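# Remove the curved support from beneath the arch

## Task

Pull the curved wooden centering support out from beneath the arch so that the arch keeps standing with all of its blocks left exactly where they were; any number of the four arms may be used.

## Robot and tools

ROBOTS. Four identical i2rt Big YAM arms, arm1 to arm4. Each has six joints, a two-finger gripper and a wrist camera (armN_cam_wrist). The room cameras are cam_back, cam_front and cam_top. Feet (base_link) in the scene frame, in metres: arm1 at (+0.650, -0.006, +0.794), arm2 at (+0.000, +0.656, +0.746), arm3 at (-0.649, +0.006, +0.801), arm4 at (-0.003, -0.653, +0.754). Each foot faces its own +x. That puts arm1 on the +x side facing -x, arm3 on the -x side facing +x, arm2 on the +y side facing -y and arm4 on the -y side facing +y. The table tops under the arms are at z=+0.720. The hand reaches about 1.0 m from the joint1 axis.

FRAME. There is one shared scene frame, in metres, with its origin on the floor and +z up. The "hand" point sits between the finger pads, about 1 cm behind the fingertips. The fingers point along the hand's +z, and they open and close along its y. Quaternions are written w, x, y, z. The printed hand pose can be off, more so at long reach. hand_target is where the hand would be at the joint targets currently held. A hand often stops a centimetre or more away from its commanded pose.

TOOL move. It takes optional keys arm1 to arm4 and cameras. A robot that is left out gets no new command, but it may still be pushing toward its old target. Each robot's entry can contain the following.
- "joints": absolute joint targets by name, each a single number. joint1_rad runs -2.879 to 2.879 and turns the arm about its foot, counter-clockwise from above is positive. joint2_rad runs 0 to 3.141 and is the shoulder: at 0 the upper arm points back, and positive raises it and then brings it forward. joint3_rad runs 0 to 3.019 and is the elbow: at 0 it is folded, and positive opens it. joint4_rad runs -1.692 to 1.57 and is hand pitch, positive tilting the fingers up. joint5_rad runs -1.57 to 1.57 and is sideways swing, positive toward the arm's right. joint6_rad runs -2.094 to 2.094 and is roll, positive clockwise seen from behind. gripper_m runs 0 to 0.093 and is the fingertip gap in metres. The done tolerances are ±0.045, 0.14, 0.09, 0.055, 0.03, 0.035 rad and ±0.003 m.
- "min_time_s": 0.1 to 8 s, the shortest duration of that arm's joint motions.
- "target": one absolute hand pose per arm, as 7 numbers [x, y, z, qw, qx, qy, qz] in the scene frame (metres). The hand travels a straight line toward it from its hand_target. When target is used, joints may hold only gripper_m.
- "speed": the top path speed, 0.002 to 0.5 m/s, default 0.25. It is valid only together with target. Rotation is limited to twice this figure in rad/s.
Every motion in a call starts at the same moment. All hand paths in one call finish together, so the slowest one sets the pace. Paths take 0.5 to 10 s, and an action never runs past 15 s. At each step the pose is clipped to within 100 mm and 20 degrees of the measured hand pose. Paths do not avoid obstacles or other arms. A hand may lag, drift off the line, or overshoot the speed, especially when the arm is near full stretch. Joint moves can swing the hand along wide curves. An unknown key makes the call invalid, and an out-of-range value makes it refused. After a refusal, or a stop during a call, any later move, wait or finished_scene calls in that same reply are skipped.

cameras: a list of names, or ["all"], or [] for none. If omitted, you get all of them for an empty move and none otherwise. An empty move returns the full state, the images and the scene number.

RESULTS. The "move" line lists each arm that was given a motion, with "done" or its worst status. The "pictures" line gives the image order, and the images may be slightly older than the state. An arm shown "as last shown" was not commanded. Status words:
- off_target: the joint stopped short and may still be pushing.
- time_out: the arm now holds targets close to where it stands and keeps pushing toward them. To relieve this, send its reported positions.
- not_followed, "joint command not followed" or "pose unreachable": the self and arm-collision check withheld the motion, and the arm may keep retrying until it gets new targets.
- on_its_own: actions the robot took without being commanded. "held at" gives the target, not the measured value.
- limit_stop_at_motor_heat: resend the target.
Joint velocities are in rad/s, or m/s for the gripper. "within noise" means the arm is still. Torques follow the joint order, carry offsets and noise, and joints 3 and 4 wrap at ±28 N m. Nothing in the results reports contact between robots.

GRIPPER. When gripping a hard part firmly, the reading is up to 0.005 m narrower than the part, or on some units up to 0.002 m wider. Closed on nothing it reads 0.000 to 0.003. Full force, about 50 to 64 N per pad, comes about 0.005 m below the touch reading. To release, command a gap well above the reading.

OTHER TOOLS. wait {seconds: 0 to 10, cameras} lets time pass with no new commands. zoom_image {camera, region [x0, y0, x1, y1] in pixels, at most 504 by 504} enlarges part of that camera's newest image. finished_scene {scene: the current scene number} closes the scene for good and must be the last call in the reply. The support must already be out and the arch standing without any help from the robots.

CAMERAS. Calibrations use OpenCV conventions, and T_world_to_cam maps scene coordinates to camera coordinates. Room cameras may have shifted by a few mm or a couple of degrees. Wrist camera poses depend on the reported joint positions.

CAUTIONS. The arms keep pushing after they make contact and do not stop on their own. Hard pushes, and holding a stretched or loaded pose, heat the motors. A MOTOR HOT line appears at 85 °C, and at 100 °C the arm goes limp for 30 to 60 s or more. Never let two robots press together, and never close a gripper on another arm's fingers. Do not slam into fixed or heavy objects, drop parts, release anything while it is moving, or knock things out of the work area. Any of these ends or fails the scene. Slide the support out gently so that no arch block shifts. Loose objects may sometimes get nudged. The scene keeps running while you think, with your last command still in force.

Each tool is called after "Call:" in YAML: its name, and indented under it one key for each argument.

## Session

Call:
move:

Scene clock: 0.00 s.
Joint torques (N m): no reading
Motor temperatures (°C): arm1=[38 34 37 30 33 32 34] | arm2=[37 32 31 34 36 30 31] | arm3=[30 39 35 33 32 33 37] | arm4=[33 33 32 36 36 28 38]
Heat: arm1: hottest joint1_rad 38 °C; arm2: hottest joint1_rad 37 °C; arm3: hottest joint2_rad 39 °C; arm4: hottest gripper 38 °C.
Joint velocities: within noise
arm1.joint_positions: joint1_rad=-0.338 joint2_rad=+0.579 joint3_rad=+1.357 joint4_rad=-1.551 joint5_rad=-0.092 joint6_rad=+0.681 gripper_m=+0.09396
arm1.joint_status: not commanded
arm1.hand: x=+0.4682 y=+0.0429 z=+1.2854 quat_wxyz=(+0.101, +0.807, -0.442, -0.380) (m; scene frame)
arm1.hand_target: x=+0.4697 y=+0.0423 z=+1.2939 quat_wxyz=(+0.102, +0.803, -0.439, -0.390) (m; scene frame)
arm1.hand_status: not commanded
arm2.joint_positions: joint1_rad=-0.491 joint2_rad=+0.571 joint3_rad=+1.396 joint4_rad=-1.145 joint5_rad=+0.158 joint6_rad=+0.378 gripper_m=+0.09396
arm2.joint_status: not commanded
arm2.hand: x=-0.1424 y=+0.4717 z=+1.3418 quat_wxyz=(-0.330, -0.780, -0.216, +0.486) (m; scene frame)
arm2.hand_target: x=-0.1404 y=+0.4751 z=+1.3501 quat_wxyz=(-0.336, -0.774, -0.213, +0.492) (m; scene frame)
arm2.hand_status: not commanded
arm3.joint_positions: joint1_rad=-0.617 joint2_rad=+0.648 joint3_rad=+1.424 joint4_rad=-1.441 joint5_rad=-0.053 joint6_rad=+0.679 gripper_m=+0.09396
arm3.joint_status: not commanded
arm3.hand: x=-0.4492 y=-0.1083 z=+1.3285 quat_wxyz=(-0.435, -0.518, -0.735, -0.041) (m; scene frame)
arm3.hand_target: x=-0.4509 y=-0.1071 z=+1.3401 quat_wxyz=(-0.447, -0.514, -0.731, -0.042) (m; scene frame)
arm3.hand_status: not commanded
arm4.joint_positions: joint1_rad=-0.377 joint2_rad=+0.615 joint3_rad=+1.493 joint4_rad=-1.274 joint5_rad=+0.157 joint6_rad=-0.616 gripper_m=+0.09396
arm4.joint_status: not commanded
arm4.hand: x=+0.0978 y=-0.4603 z=+1.3602 quat_wxyz=(-0.554, +0.623, -0.545, -0.090) (m; scene frame)
arm4.hand_target: x=+0.0963 y=-0.4637 z=+1.3683 quat_wxyz=(-0.562, +0.618, -0.542, -0.093) (m; scene frame)
arm4.hand_status: not commanded
pictures: arm1_cam_wrist, arm2_cam_wrist, arm3_cam_wrist, arm4_cam_wrist, cam_back, cam_front, cam_top

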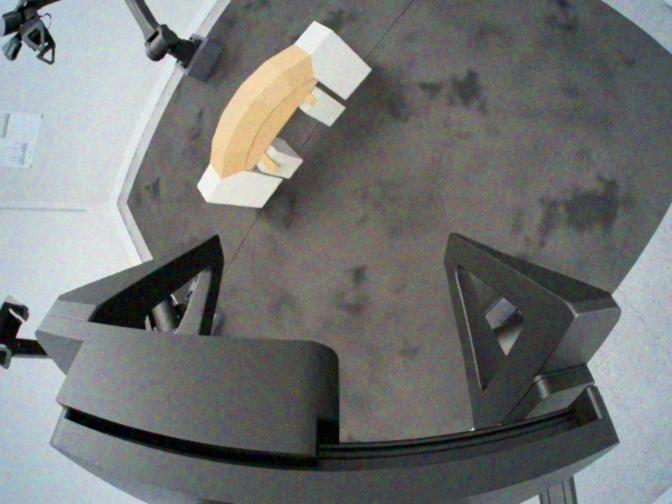

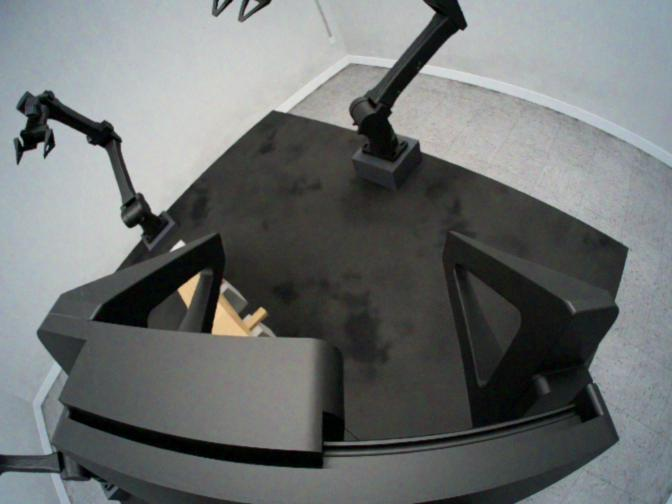

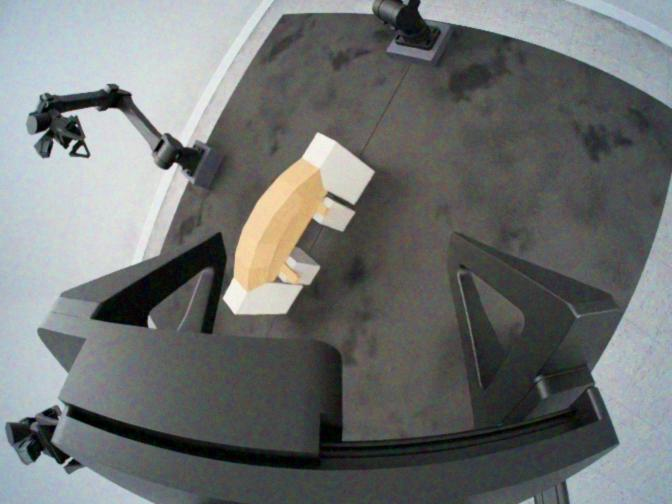

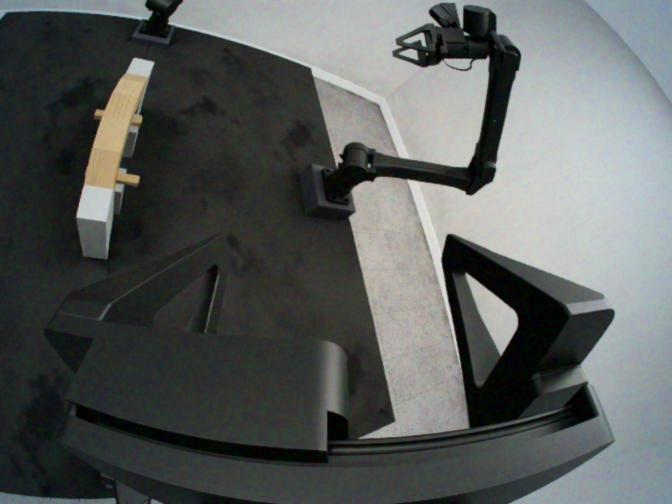

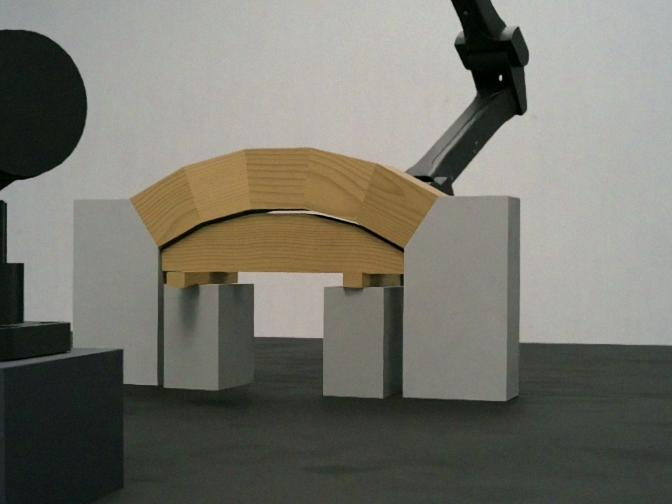

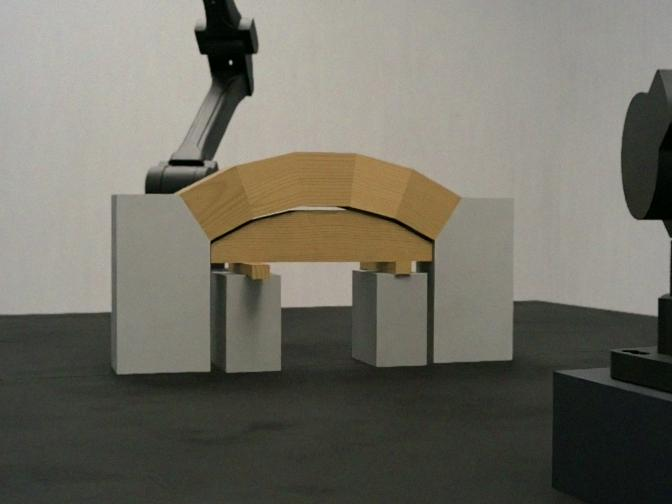

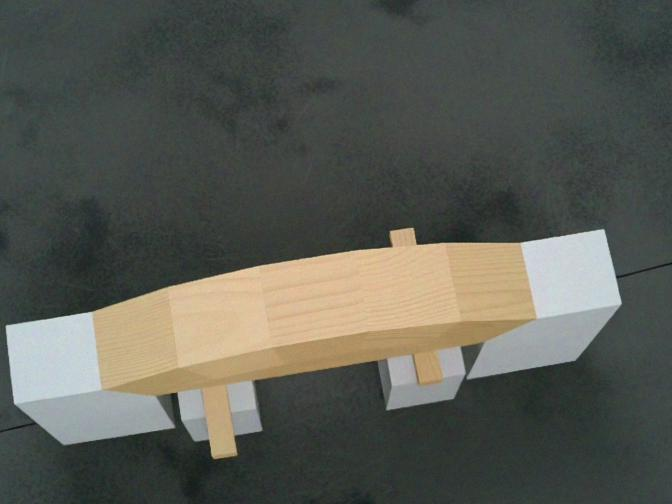

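Call:
zoom_image:
  camera: "cam_front"
  region: [190, 190, 460, 390]

Call:
zoom_image:
  camera: "cam_back"
  region: [140, 190, 430, 400]

Call:
zoom_image:
  camera: "cam_top"
  region: [90, 210, 560, 470]

Call:
zoom_image:
  camera: "cam_front"
  region: [200, 225, 300, 300]

Call:
zoom_image:
  camera: "cam_front"
  region: [340, 225, 440, 300]

Call:
zoom_image:
  camera: "cam_back"
  region: [150, 240, 250, 315]

Call:
zoom_image:
  camera: "cam_back"
  region: [320, 240, 420, 315]

Scaled by 1.867 from the camera's 672x504 image, which has a finer 960x720 frame.

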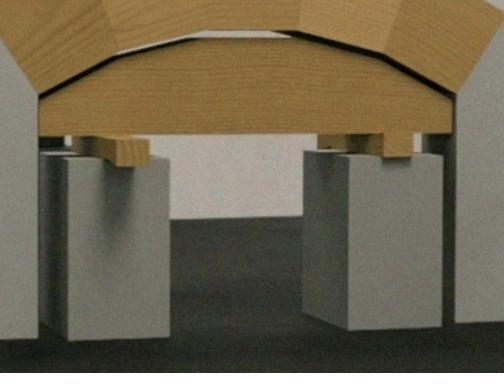

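Scaled by 1.738 from the camera's 672x504 image, which has a finer 960x720 frame.

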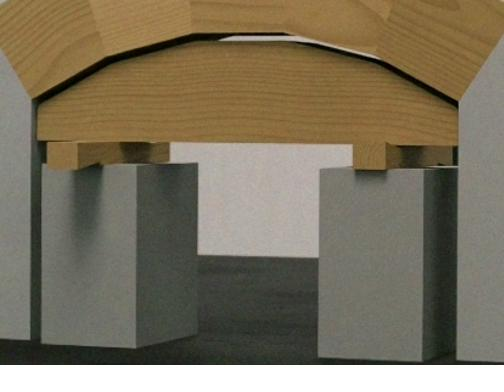

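Scaled by 1.072 from the camera's 672x504 image, which has a finer 960x720 frame.

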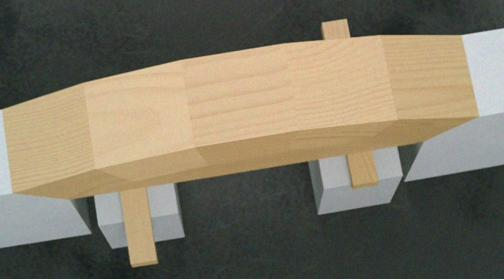

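Scaled by 5.040 from the camera's 672x504 image, which has a finer 960x720 frame.

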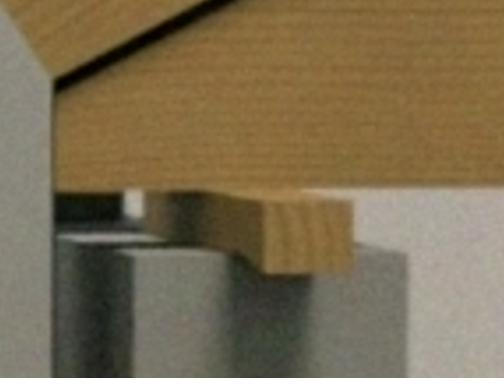

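Scaled by 5.040 from the camera's 672x504 image, which has a finer 960x720 frame.

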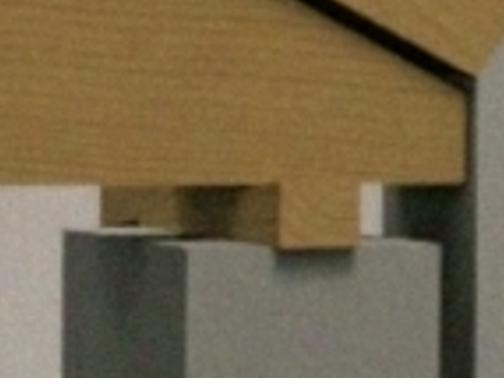

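Scaled by 5.040 from the camera's 672x504 image, which has a finer 960x720 frame.

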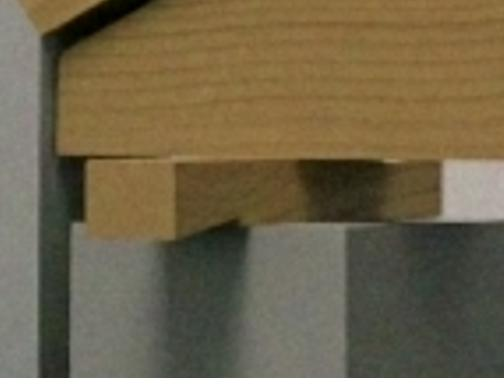

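Scaled by 5.040 from the camera's 672x504 image, which has a finer 960x720 frame.

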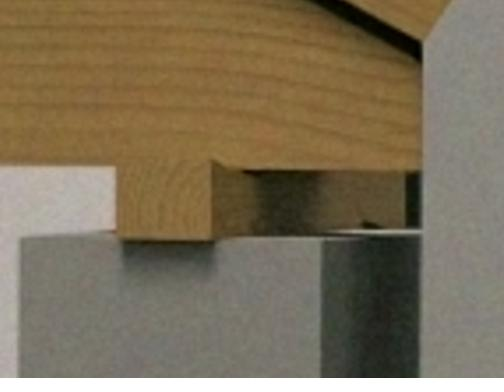

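Call:
move:
  arm3: {"target": [-0.166, 0.107, 0.91, 0.4222, 0.0395, 0.9054, -0.0184], "joints": {"gripper_m": 0.06}}
  arm1: {"target": [0.199, -0.105, 0.91, 0.0184, -0.9054, 0.0395, 0.4222], "joints": {"gripper_m": 0.06}}
  cameras: ["arm1_cam_wrist", "arm3_cam_wrist", "cam_front", "cam_back", "cam_top"]

Scene clock: 9.27 s.
Joint torques (N m): arm1=[0.5 -5.71 6.83 3.04 0.05 -0.23] | arm2=[1.2 3.66 9.48 2.44 0.1 -0.01] | arm3=[0.26 -8.41 12.04 1.91 0.17 -0.02] | arm4=[-0.85 4.31 8.29 2.36 0.05 0.06]
Motor temperatures (°C): arm1=[38 34 38 30 33 32 34] | arm2=[36 32 32 34 36 29 31] | arm3=[30 39 38 33 32 33 37] | arm4=[33 33 33 36 36 28 38]
Heat: arm1: hottest joint1_rad 38 °C; arm2: hottest joint1_rad 36 °C; arm3: hottest joint2_rad 39 °C; arm4: hottest gripper 38 °C.
move: arm1 done; arm3 off_target
Joint velocities: within noise
arm1.joint_positions: joint1_rad=+0.342 joint2_rad=+1.271 joint3_rad=+0.623 joint4_rad=-0.104 joint5_rad=+0.311 joint6_rad=+0.295 gripper_m=+0.06011
arm1.joint_status: all done
arm1.hand: x=+0.2024 y=-0.0975 z=+0.9133 quat_wxyz=(-0.021, +0.906, -0.050, -0.420) (m; scene frame)
arm1.hand_target: x=+0.1993 y=-0.1049 z=+0.9100 quat_wxyz=(-0.018, +0.906, -0.040, -0.422) (m; scene frame)
arm1.hand_status: done (0.009 m and 1.3 deg from the pose sent, 0.485 m and 50.0 deg at the start)
arm2, arm4: as last shown
arm3.joint_positions: joint1_rad=+0.265 joint2_rad=+1.359 joint3_rad=+0.654 joint4_rad=-0.067 joint5_rad=+0.302 joint6_rad=+0.278 gripper_m=+0.06009
arm3.joint_status: all done
arm3.hand: x=-0.1827 y=+0.0978 z=+0.8967 quat_wxyz=(-0.405, -0.045, -0.913, +0.026) (m; scene frame)
arm3.hand_target: x=-0.1671 y=+0.1068 z=+0.9103 quat_wxyz=(-0.422, -0.039, -0.905, +0.019) (m; scene frame)
arm3.hand_status: off_target (0.023 m and 2.4 deg from the pose sent, 0.549 m and 59.3 deg at the start)
pictures: arm1_cam_wrist, arm3_cam_wrist, cam_back, cam_front, cam_top
camera_calibration:
arm1_cam_wrist: T_world_to_cam=[[0.119286, 0.992848, 0.00484423, 0.0671613], [0.962603, -0.114455, -0.245553, 0.021408], [-0.243242, 0.0339542, -0.969371, 1.06565], [0, 0, 0, 1]] pos_world=[0.230591, -0.100414, 1.03794]
arm3_cam_wrist: T_world_to_cam=[[-0.0963649, -0.995343, -0.00252481, 0.0827969], [-0.979269, 0.0952621, -0.178768, -0.0260411], [0.178175, -0.0147544, -0.983888, 1.04406], [0, 0, 0, 1]] pos_world=[-0.203548, 0.100297, 1.02279]

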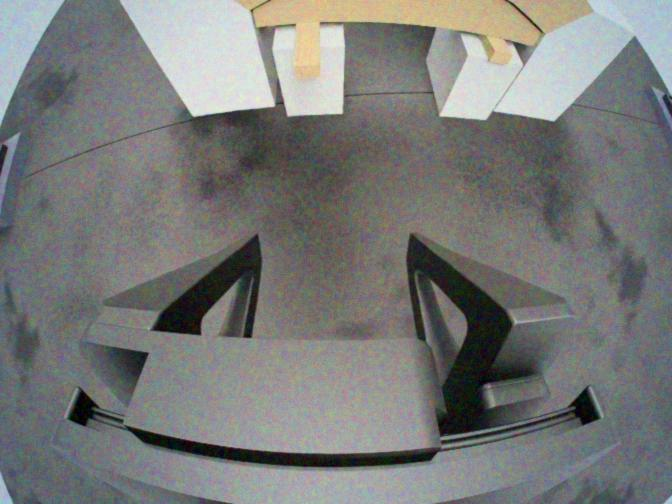

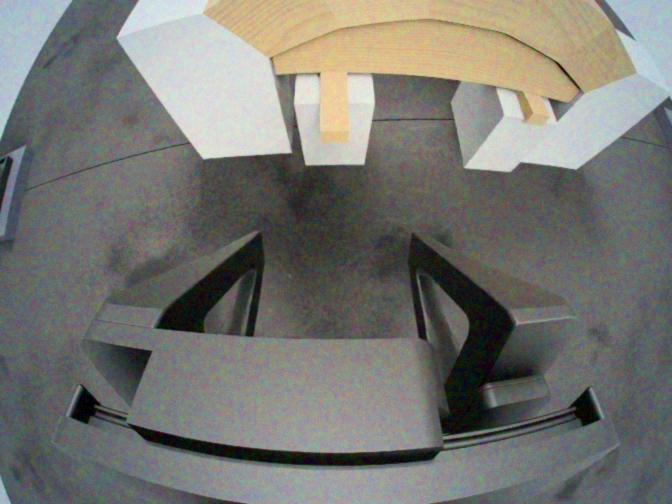

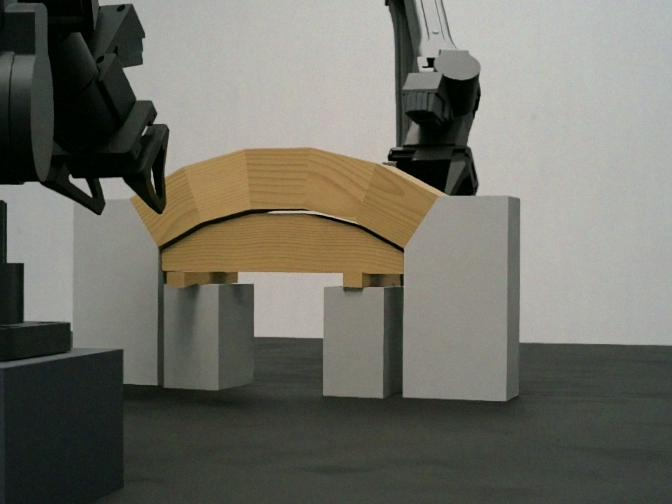

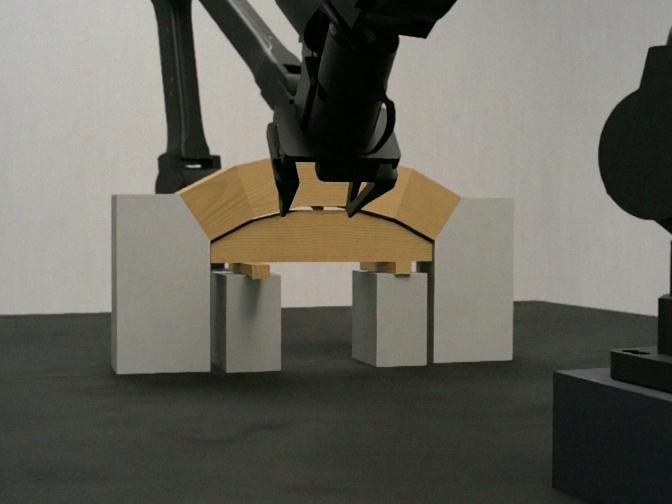

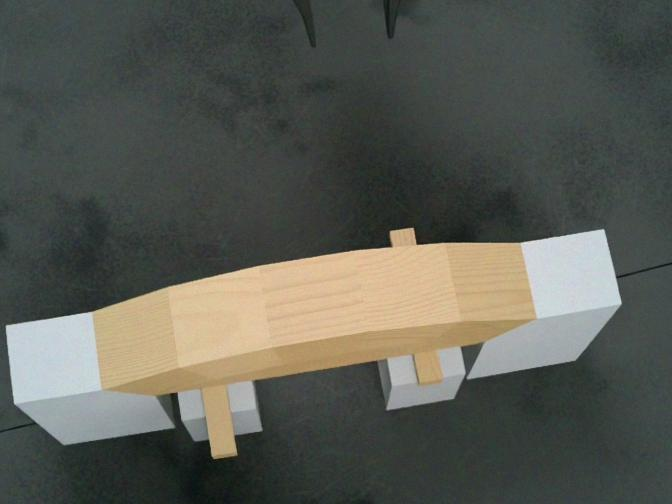

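Call:
wait:
  seconds: 0.5
  cameras: ["arm1_cam_wrist", "arm3_cam_wrist"]

Scene clock: 11.27 s.
Joint torques (N m): arm1=[0.38 -5.77 6.82 3 0.05 -0.21] | arm2=[1.14 3.96 9.51 2.47 0.1 -0.02] | arm3=[0.32 -8.35 12.01 1.89 0.16 -0.03] | arm4=[-0.79 4.48 8.2 2.22 0.03 0.11]
Motor temperatures (°C): arm1=[38 34 38 30 32 32 34] | arm2=[36 32 32 34 36 29 31] | arm3=[30 39 39 33 32 33 37] | arm4=[33 33 33 36 36 28 38]
Heat: arm1: hottest joint1_rad 38 °C; arm2: hottest joint1_rad 36 °C; arm3: hottest joint2_rad 39 °C; arm4: hottest gripper 38 °C.
Joint velocities: within noise
arm1.joint_positions: joint1_rad=+0.342 joint2_rad=+1.271 joint3_rad=+0.623 joint4_rad=-0.104 joint5_rad=+0.311 joint6_rad=+0.295 gripper_m=+0.06011
arm1.joint_status: all done
arm1.hand: x=+0.2024 y=-0.0975 z=+0.9133 quat_wxyz=(-0.021, +0.906, -0.050, -0.420) (m; scene frame)
arm1.hand_target: x=+0.1993 y=-0.1049 z=+0.9100 quat_wxyz=(-0.018, +0.906, -0.040, -0.422) (m; scene frame)
arm1.hand_status: done (0.009 m and 1.3 deg from the pose sent, 0.485 m and 50.0 deg at the start)
arm2.joint_positions: joint1_rad=-0.491 joint2_rad=+0.571 joint3_rad=+1.396 joint4_rad=-1.145 joint5_rad=+0.158 joint6_rad=+0.378 gripper_m=+0.09396
arm2.joint_status: not commanded
arm2.hand: x=-0.1424 y=+0.4717 z=+1.3418 quat_wxyz=(-0.330, -0.780, -0.216, +0.486) (m; scene frame)
arm2.hand_target: x=-0.1404 y=+0.4751 z=+1.3501 quat_wxyz=(-0.336, -0.774, -0.213, +0.492) (m; scene frame)
arm2.hand_status: not commanded
arm3.joint_positions: joint1_rad=+0.265 joint2_rad=+1.359 joint3_rad=+0.654 joint4_rad=-0.067 joint5_rad=+0.302 joint6_rad=+0.278 gripper_m=+0.06009
arm3.joint_status: all done
arm3.hand: x=-0.1827 y=+0.0978 z=+0.8967 quat_wxyz=(-0.405, -0.045, -0.913, +0.026) (m; scene frame)
arm3.hand_target: x=-0.1671 y=+0.1068 z=+0.9103 quat_wxyz=(-0.422, -0.040, -0.905, +0.019) (m; scene frame)
arm3.hand_status: off_target (0.023 m and 2.4 deg from the pose sent, 0.549 m and 59.3 deg at the start)
arm4.joint_positions: joint1_rad=-0.377 joint2_rad=+0.615 joint3_rad=+1.493 joint4_rad=-1.274 joint5_rad=+0.157 joint6_rad=-0.616 gripper_m=+0.09396
arm4.joint_status: not commanded
arm4.hand: x=+0.0978 y=-0.4603 z=+1.3602 quat_wxyz=(-0.554, +0.623, -0.545, -0.090) (m; scene frame)
arm4.hand_target: x=+0.0963 y=-0.4637 z=+1.3683 quat_wxyz=(-0.562, +0.618, -0.542, -0.093) (m; scene frame)
arm4.hand_status: not commanded
wait: 0.50 s; at rest from the start
pictures: arm1_cam_wrist, arm3_cam_wrist
camera_calibration:
arm1_cam_wrist: T_world_to_cam=[[0.119071, 0.992872, 0.00520552, 0.0668388], [0.962629, -0.114157, -0.245587, 0.0214676], [-0.243243, 0.0342534, -0.96936, 1.06567], [0, 0, 0, 1]] pos_world=[0.230591, -0.100414, 1.03794]
arm3_cam_wrist: T_world_to_cam=[[-0.0961376, -0.995366, -0.0021621, 0.0825754], [-0.97931, 0.0949749, -0.178697, -0.0261017], [0.178074, -0.0150621, -0.983902, 1.04408], [0, 0, 0, 1]] pos_world=[-0.203547, 0.100398, 1.02279]

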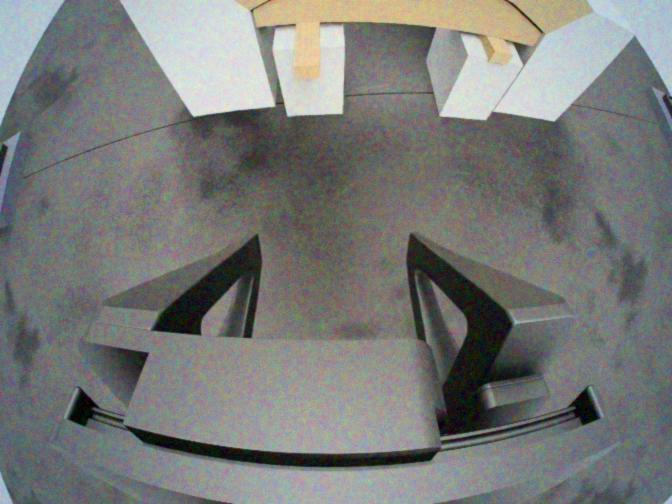

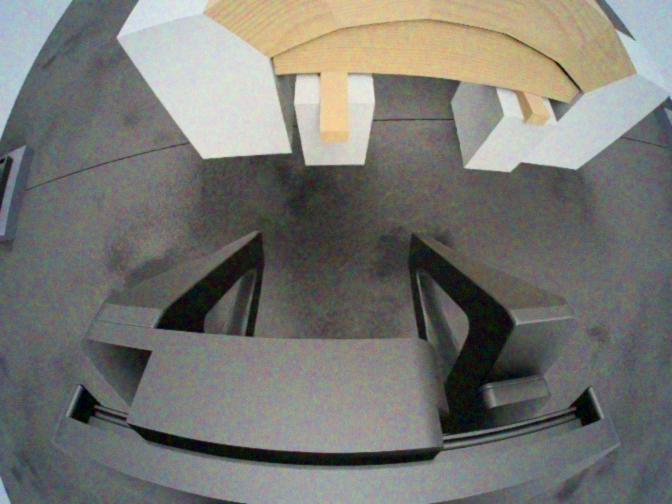

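Call:
move:
  arm3: {"target": [-0.097, 0.103, 0.85, 0.4222, 0.0395, 0.9054, -0.0184], "speed": 0.15}
  arm1: {"target": [0.083, -0.112, 0.86, 0.0184, -0.9054, 0.0395, 0.4222], "speed": 0.15}
  cameras: ["arm1_cam_wrist", "arm3_cam_wrist", "cam_front", "cam_back", "cam_top"]

Call:
wait:
  seconds: 0.5
  cameras: ["arm1_cam_wrist", "arm3_cam_wrist", "cam_front", "cam_back", "cam_top"]

Scene clock: 14.63 s.
Joint torques (N m): arm1=[-1.55 -10.46 9.05 3 0.03 -0.21] | arm2=[1.26 3.6 9.51 2.45 0.1 0] | arm3=[-0.97 -11.22 11.69 1.88 0.14 -0.03] | arm4=[-0.73 5.19 8.32 2.35 0.08 0.07]
Motor temperatures (°C): arm1=[38 34 39 30 32 32 34] | arm2=[36 32 33 34 35 29 30] | arm3=[30 39 39 33 32 33 37] | arm4=[33 33 33 36 36 28 38]
Heat: arm1: hottest joint3_rad 39 °C; arm2: hottest joint1_rad 36 °C; arm3: hottest joint2_rad 39 °C; arm4: hottest gripper 38 °C.
move: arm1 off_target; arm3 off_target
Joint velocities: within noise
arm1.joint_positions: joint1_rad=+0.301 joint2_rad=+1.645 joint3_rad=+0.828 joint4_rad=+0.043 joint5_rad=+0.262 joint6_rad=+0.247 gripper_m=+0.06011
arm1.joint_status: not commanded
arm1.hand: x=+0.1072 y=-0.1133 z=+0.8507 quat_wxyz=(-0.021, +0.914, -0.036, -0.405) (m; scene frame)
arm1.hand_target: x=+0.0844 y=-0.1116 z=+0.8608 quat_wxyz=(-0.019, +0.905, -0.040, -0.422) (m; scene frame)
arm1.hand_status: off_target (0.026 m and 2.3 deg from the pose sent, 0.132 m and 1.3 deg at the start)
arm2, arm4: as last shown
arm3.joint_positions: joint1_rad=+0.225 joint2_rad=+1.641 joint3_rad=+0.763 joint4_rad=+0.113 joint5_rad=+0.259 joint6_rad=+0.238 gripper_m=+0.06009
arm3.joint_status: not commanded
arm3.hand: x=-0.1206 y=+0.1016 z=+0.8384 quat_wxyz=(-0.403, -0.038, -0.914, +0.022) (m; scene frame)
arm3.hand_target: x=-0.0984 y=+0.1026 z=+0.8506 quat_wxyz=(-0.422, -0.040, -0.905, +0.019) (m; scene frame)
arm3.hand_status: off_target (0.026 m and 2.4 deg from the pose sent, 0.098 m and 2.4 deg at the start)
pictures: arm1_cam_wrist, arm3_cam_wrist, cam_back, cam_front, cam_top
camera_calibration:
arm1_cam_wrist: T_world_to_cam=[[0.0923811, 0.995551, 0.0185453, 0.0859661], [0.973295, -0.0863537, -0.212697, 0.0700196], [-0.210149, 0.0376992, -0.976942, 0.985614], [0, 0, 0, 1]] pos_world=[0.131034, -0.116694, 0.976186]
arm3_cam_wrist: T_world_to_cam=[[-0.0798388, -0.996803, -0.00315265, 0.0951753], [-0.981425, 0.0791598, -0.174751, 0.022052], [0.174442, -0.0108578, -0.984608, 0.975443], [0, 0, 0, 1]] pos_world=[-0.140917, 0.103717, 0.964582]

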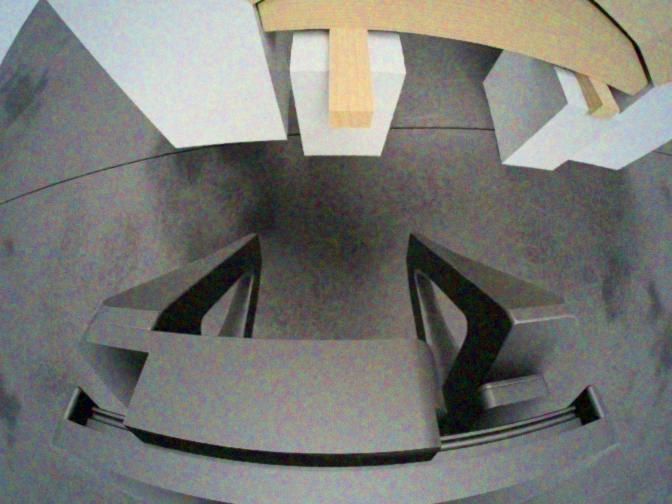

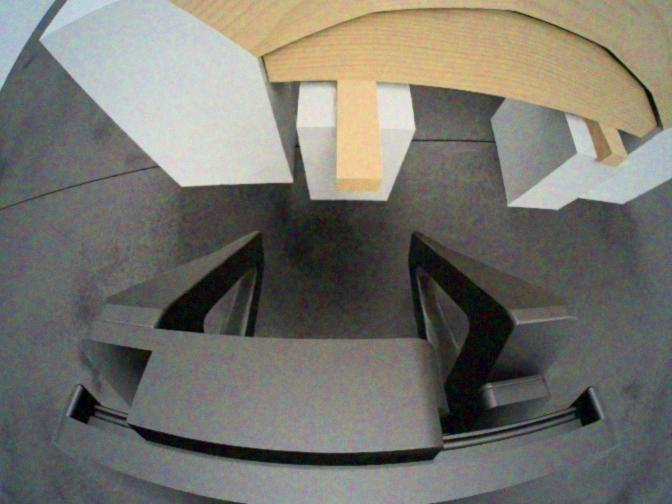

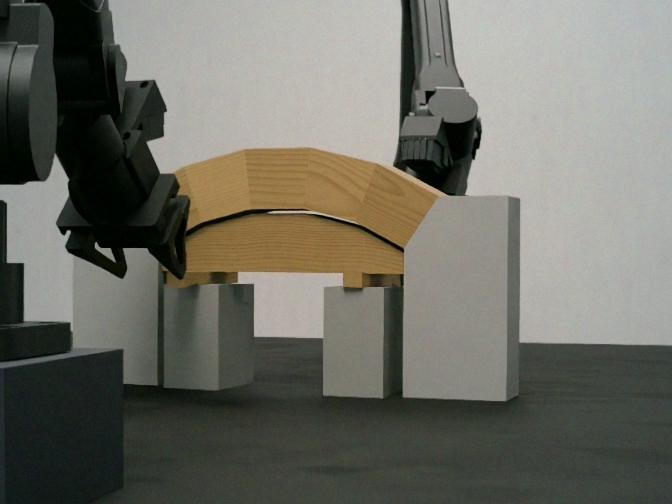

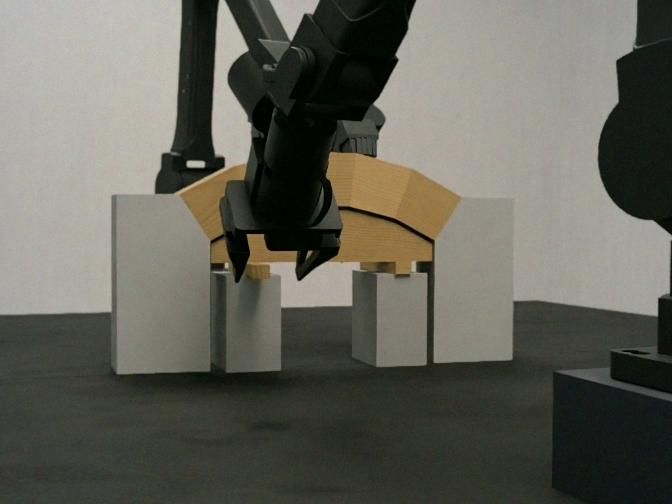

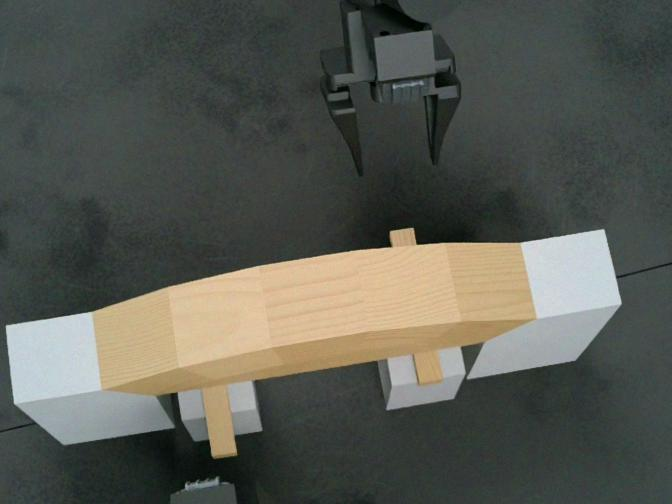

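Scene clock: 15.13 s.
Joint torques (N m): arm1=[-1.67 -10.46 9.06 2.97 0.02 -0.22] | arm2=[1.32 3.72 9.52 2.47 0.1 -0.01] | arm3=[-0.97 -11.16 11.7 1.91 0.14 -0.03] | arm4=[-0.97 4.25 8.24 2.3 0.02 0.04]
Motor temperatures (°C): arm1=[38 34 39 30 32 32 34] | arm2=[36 32 33 34 35 29 30] | arm3=[30 39 40 33 32 33 37] | arm4=[33 33 33 36 36 28 38]
Heat: arm1: hottest joint3_rad 39 °C; arm2: hottest joint1_rad 36 °C; arm3: hottest joint3_rad 40 °C; arm4: hottest gripper 38 °C.
Joint velocities: within noise
arm1.joint_positions: joint1_rad=+0.301 joint2_rad=+1.645 joint3_rad=+0.828 joint4_rad=+0.043 joint5_rad=+0.262 joint6_rad=+0.247 gripper_m=+0.06011
arm1.joint_status: not commanded
arm1.hand: x=+0.1072 y=-0.1133 z=+0.8506 quat_wxyz=(-0.021, +0.914, -0.036, -0.404) (m; scene frame)
arm1.hand_target: x=+0.0844 y=-0.1117 z=+0.8608 quat_wxyz=(-0.018, +0.905, -0.039, -0.422) (m; scene frame)
arm1.hand_status: off_target (0.026 m and 2.3 deg from the pose sent, 0.132 m and 1.3 deg at the start)
arm2.joint_positions: joint1_rad=-0.491 joint2_rad=+0.571 joint3_rad=+1.396 joint4_rad=-1.145 joint5_rad=+0.158 joint6_rad=+0.378 gripper_m=+0.09396
arm2.joint_status: not commanded
arm2.hand: x=-0.1424 y=+0.4717 z=+1.3418 quat_wxyz=(-0.330, -0.780, -0.216, +0.486) (m; scene frame)
arm2.hand_target: x=-0.1404 y=+0.4751 z=+1.3501 quat_wxyz=(-0.336, -0.774, -0.213, +0.492) (m; scene frame)
arm2.hand_status: not commanded
arm3.joint_positions: joint1_rad=+0.225 joint2_rad=+1.641 joint3_rad=+0.763 joint4_rad=+0.113 joint5_rad=+0.259 joint6_rad=+0.238 gripper_m=+0.06009
arm3.joint_status: not commanded
arm3.hand: x=-0.1206 y=+0.1016 z=+0.8384 quat_wxyz=(-0.403, -0.038, -0.914, +0.022) (m; scene frame)
arm3.hand_target: x=-0.0984 y=+0.1026 z=+0.8506 quat_wxyz=(-0.422, -0.040, -0.905, +0.019) (m; scene frame)
arm3.hand_status: off_target (0.026 m and 2.4 deg from the pose sent, 0.098 m and 2.4 deg at the start)
arm4.joint_positions: joint1_rad=-0.377 joint2_rad=+0.615 joint3_rad=+1.493 joint4_rad=-1.274 joint5_rad=+0.157 joint6_rad=-0.616 gripper_m=+0.09396
arm4.joint_status: not commanded
arm4.hand: x=+0.0978 y=-0.4603 z=+1.3602 quat_wxyz=(-0.554, +0.623, -0.545, -0.090) (m; scene frame)
arm4.hand_target: x=+0.0963 y=-0.4637 z=+1.3683 quat_wxyz=(-0.562, +0.618, -0.542, -0.093) (m; scene frame)
arm4.hand_status: not commanded
wait: 0.50 s; at rest by 0.27 s
pictures: arm1_cam_wrist, arm3_cam_wrist, cam_back, cam_front, cam_top
camera_calibration:
arm1_cam_wrist: T_world_to_cam=[[0.0921248, 0.995579, 0.0183043, 0.0862373], [0.973339, -0.0861586, -0.212575, 0.0699176], [-0.210058, 0.0373997, -0.976973, 0.985597], [0, 0, 0, 1]] pos_world=[0.131034, -0.116693, 0.976187]
arm3_cam_wrist: T_world_to_cam=[[-0.0798388, -0.996803, -0.00315265, 0.0951753], [-0.981425, 0.0791598, -0.174751, 0.022052], [0.174442, -0.0108578, -0.984608, 0.975443], [0, 0, 0, 1]] pos_world=[-0.140917, 0.103717, 0.964582]

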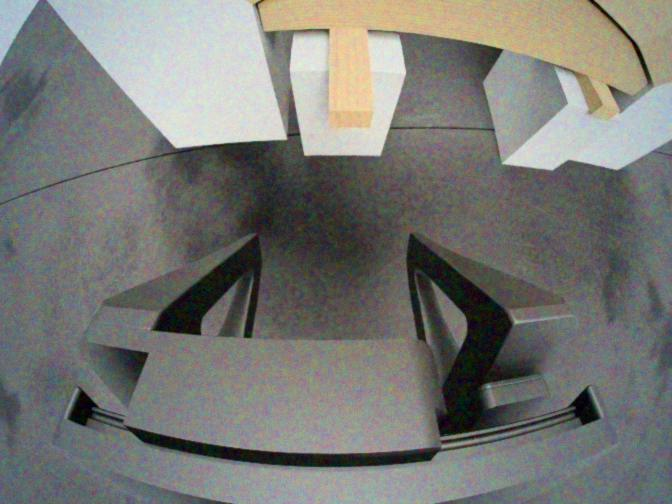

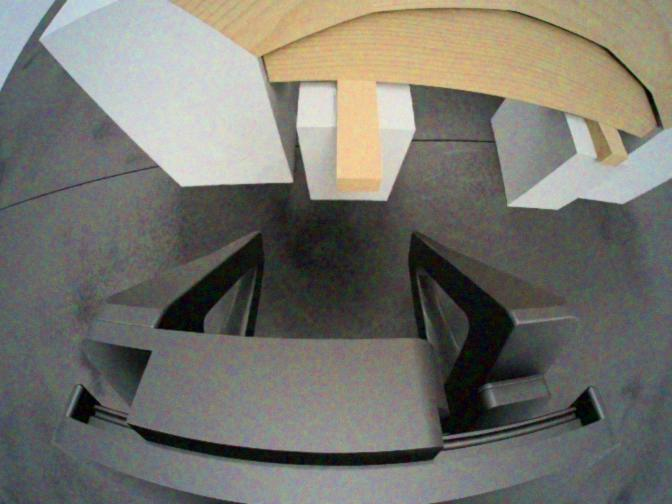

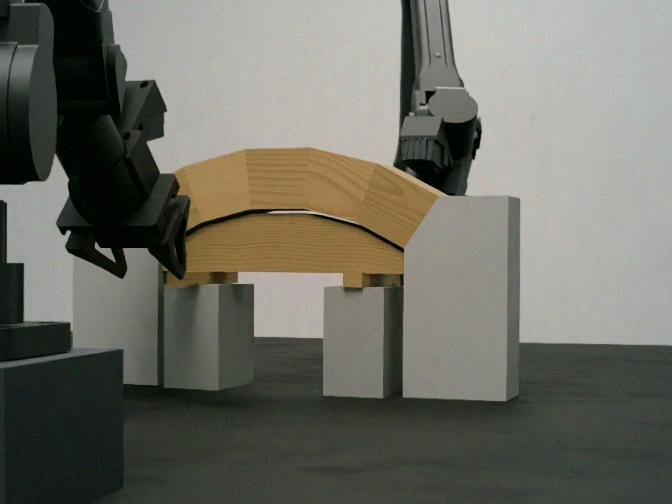

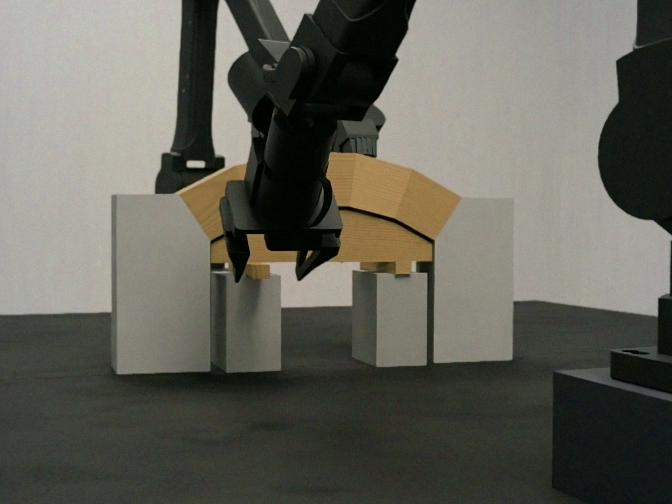

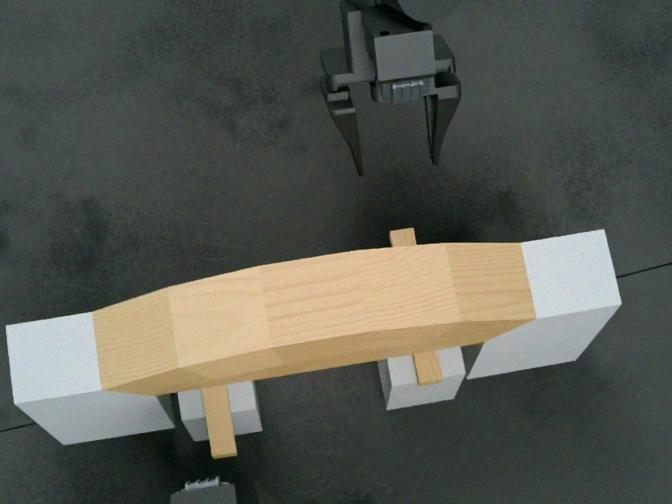

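Call:
move:
  arm3: {"target": [-0.05, 0.088, 0.852, 0.4222, 0.0395, 0.9054, -0.0184], "speed": 0.08}
  arm1: {"target": [0.033, -0.102, 0.867, 0.0184, -0.9054, 0.0395, 0.4222], "speed": 0.08}

Call:
wait:
  seconds: 0.5
  cameras: ["arm1_cam_wrist", "arm3_cam_wrist", "cam_front", "cam_back", "cam_top"]

Scene clock: 17.37 s.
Joint torques (N m): arm1=[-2.02 -11.75 9.7 1.29 0 -0.22] | arm2=[1.08 3.96 9.44 2.36 0.08 -0.02] | arm3=[-1.08 -12.81 12.3 0.58 0.11 -0.07] | arm4=[-1.08 4.42 8.24 2.14 0.07 0.08]
Motor temperatures (°C): arm1=[38 34 39 30 32 32 34] | arm2=[36 32 33 34 35 29 30] | arm3=[30 39 40 33 32 33 37] | arm4=[33 33 33 36 36 28 38]
Heat: arm1: hottest joint3_rad 39 °C; arm2: hottest joint1_rad 36 °C; arm3: hottest joint3_rad 40 °C; arm4: hottest gripper 38 °C.
move: arm1 off_target; arm3 off_target
Joint velocities: within noise
arm1.joint_positions: joint1_rad=+0.255 joint2_rad=+1.724 joint3_rad=+0.967 joint4_rad=+0.031 joint5_rad=+0.227 joint6_rad=+0.216 gripper_m=+0.06011
arm1.joint_status: not commanded
arm1.hand: x=+0.0511 y=-0.1062 z=+0.8658 quat_wxyz=(-0.015, +0.906, -0.038, -0.422) (m; scene frame)
arm1.hand_target: x=+0.0340 y=-0.1018 z=+0.8672 quat_wxyz=(-0.018, +0.905, -0.039, -0.423) (m; scene frame)
arm1.hand_status: off_target (0.019 m and 0.4 deg from the pose sent, 0.077 m and 2.3 deg at the start)
arm2, arm4: as last shown
arm3.joint_positions: joint1_rad=+0.169 joint2_rad=+1.720 joint3_rad=+0.886 joint4_rad=+0.110 joint5_rad=+0.217 joint6_rad=+0.201 gripper_m=+0.06009
arm3.joint_status: not commanded
arm3.hand: x=-0.0687 y=+0.0892 z=+0.8463 quat_wxyz=(-0.417, -0.040, -0.908, +0.017) (m; scene frame)
arm3.hand_target: x=-0.0509 y=+0.0877 z=+0.8523 quat_wxyz=(-0.422, -0.040, -0.905, +0.018) (m; scene frame)
arm3.hand_status: off_target (0.020 m and 0.7 deg from the pose sent, 0.073 m and 2.4 deg at the start)
pictures: none

Scene clock: 17.87 s.
Joint torques (N m): arm1=[-1.61 -11.99 9.62 1.29 0.01 -0.21] | arm2=[1.2 3.6 9.55 2.47 0.09 -0.01] | arm3=[-0.97 -12.57 12.3 0.72 0.13 -0.04] | arm4=[-0.91 4.48 8.29 2.26 0.07 0.07]
Motor temperatures (°C): arm1=[38 34 39 30 32 32 34] | arm2=[36 32 33 34 35 29 30] | arm3=[30 39 40 33 32 33 37] | arm4=[33 33 33 36 36 28 38]
Heat: arm1: hottest joint3_rad 39 °C; arm2: hottest joint1_rad 36 °C; arm3: hottest joint3_rad 40 °C; arm4: hottest gripper 38 °C.
Joint velocities: within noise
arm1.joint_positions: joint1_rad=+0.255 joint2_rad=+1.724 joint3_rad=+0.967 joint4_rad=+0.031 joint5_rad=+0.227 joint6_rad=+0.216 gripper_m=+0.06011
arm1.joint_status: not commanded
arm1.hand: x=+0.0510 y=-0.1062 z=+0.8660 quat_wxyz=(-0.015, +0.906, -0.038, -0.422) (m; scene frame)
arm1.hand_target: x=+0.0340 y=-0.1018 z=+0.8672 quat_wxyz=(-0.018, +0.905, -0.040, -0.423) (m; scene frame)
arm1.hand_status: off_target (0.018 m and 0.4 deg from the pose sent, 0.077 m and 2.3 deg at the start)
arm2.joint_positions: joint1_rad=-0.491 joint2_rad=+0.571 joint3_rad=+1.396 joint4_rad=-1.145 joint5_rad=+0.158 joint6_rad=+0.378 gripper_m=+0.09396
arm2.joint_status: not commanded
arm2.hand: x=-0.1424 y=+0.4717 z=+1.3418 quat_wxyz=(-0.330, -0.780, -0.216, +0.486) (m; scene frame)
arm2.hand_target: x=-0.1404 y=+0.4751 z=+1.3501 quat_wxyz=(-0.336, -0.774, -0.213, +0.492) (m; scene frame)
arm2.hand_status: not commanded
arm3.joint_positions: joint1_rad=+0.169 joint2_rad=+1.720 joint3_rad=+0.886 joint4_rad=+0.110 joint5_rad=+0.217 joint6_rad=+0.201 gripper_m=+0.06009
arm3.joint_status: not commanded
arm3.hand: x=-0.0687 y=+0.0892 z=+0.8463 quat_wxyz=(-0.417, -0.040, -0.908, +0.017) (m; scene frame)
arm3.hand_target: x=-0.0509 y=+0.0877 z=+0.8523 quat_wxyz=(-0.422, -0.040, -0.905, +0.018) (m; scene frame)
arm3.hand_status: off_target (0.020 m and 0.7 deg from the pose sent, 0.073 m and 2.4 deg at the start)
arm4.joint_positions: joint1_rad=-0.377 joint2_rad=+0.615 joint3_rad=+1.493 joint4_rad=-1.274 joint5_rad=+0.157 joint6_rad=-0.616 gripper_m=+0.09396
arm4.joint_status: not commanded
arm4.hand: x=+0.0978 y=-0.4603 z=+1.3602 quat_wxyz=(-0.554, +0.623, -0.545, -0.090) (m; scene frame)
arm4.hand_target: x=+0.0963 y=-0.4637 z=+1.3683 quat_wxyz=(-0.562, +0.618, -0.542, -0.093) (m; scene frame)
arm4.hand_status: not commanded
wait: 0.50 s; at rest by 0.27 s
pictures: arm1_cam_wrist, arm3_cam_wrist, cam_back, cam_front, cam_top
camera_calibration:
arm1_cam_wrist: T_world_to_cam=[[0.0925893, 0.9957, 0.0031112, 0.0972307], [0.96427, -0.0888869, -0.249563, 0.160619], [-0.248213, 0.0261069, -0.968354, 0.981822], [0, 0, 0, 1]] pos_world=[0.0798191, -0.108168, 0.990533]
arm3_cam_wrist: T_world_to_cam=[[-0.079431, -0.996728, -0.0149872, 0.0970898], [-0.975806, 0.0808184, -0.203153, 0.0995848], [0.203699, -0.00151201, -0.979032, 0.970473], [0, 0, 0, 1]] pos_world=[-0.0927974, 0.0901912, 0.97181]

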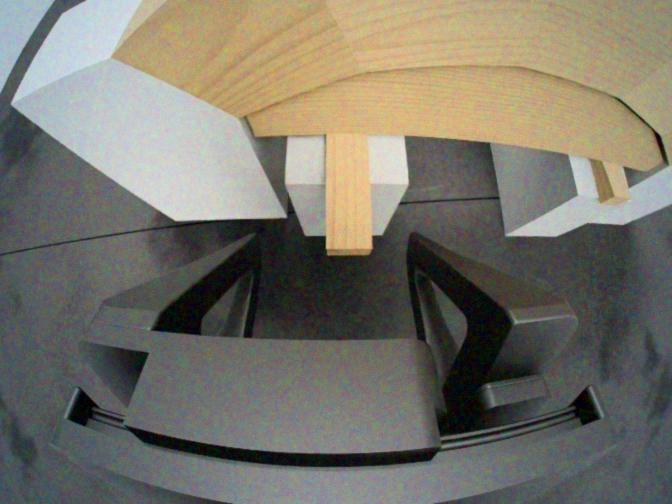

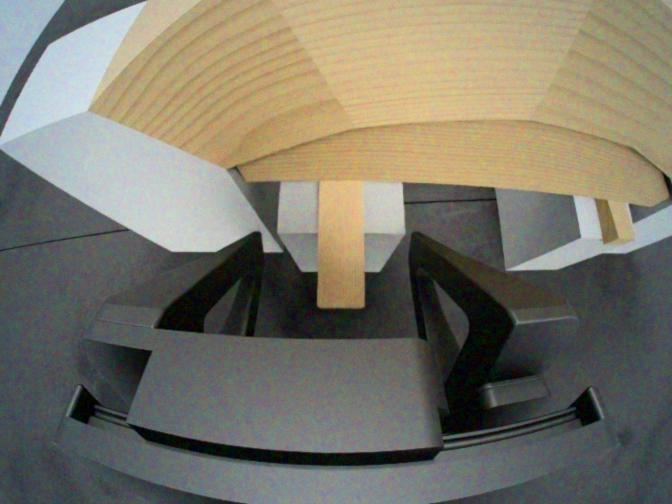

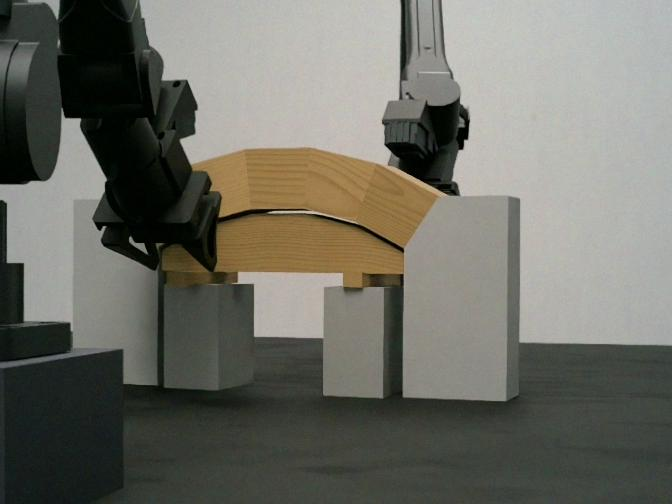

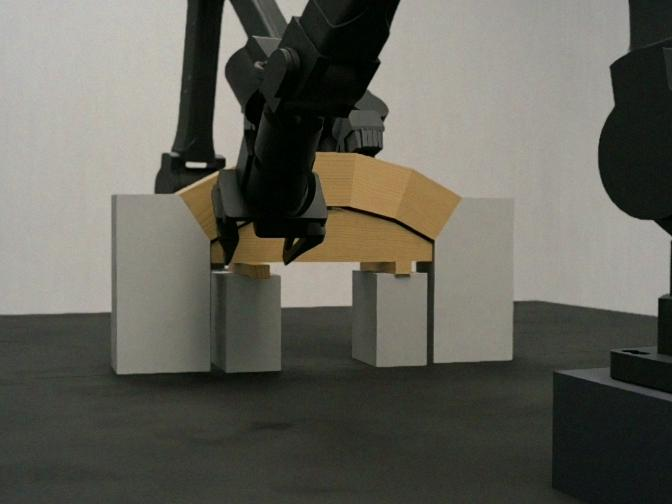

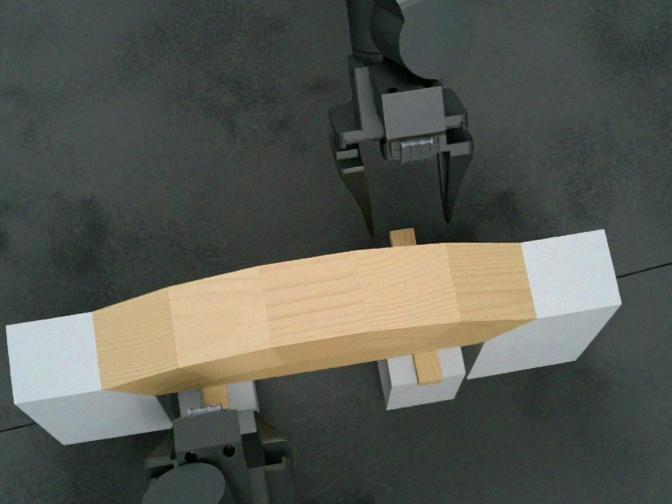

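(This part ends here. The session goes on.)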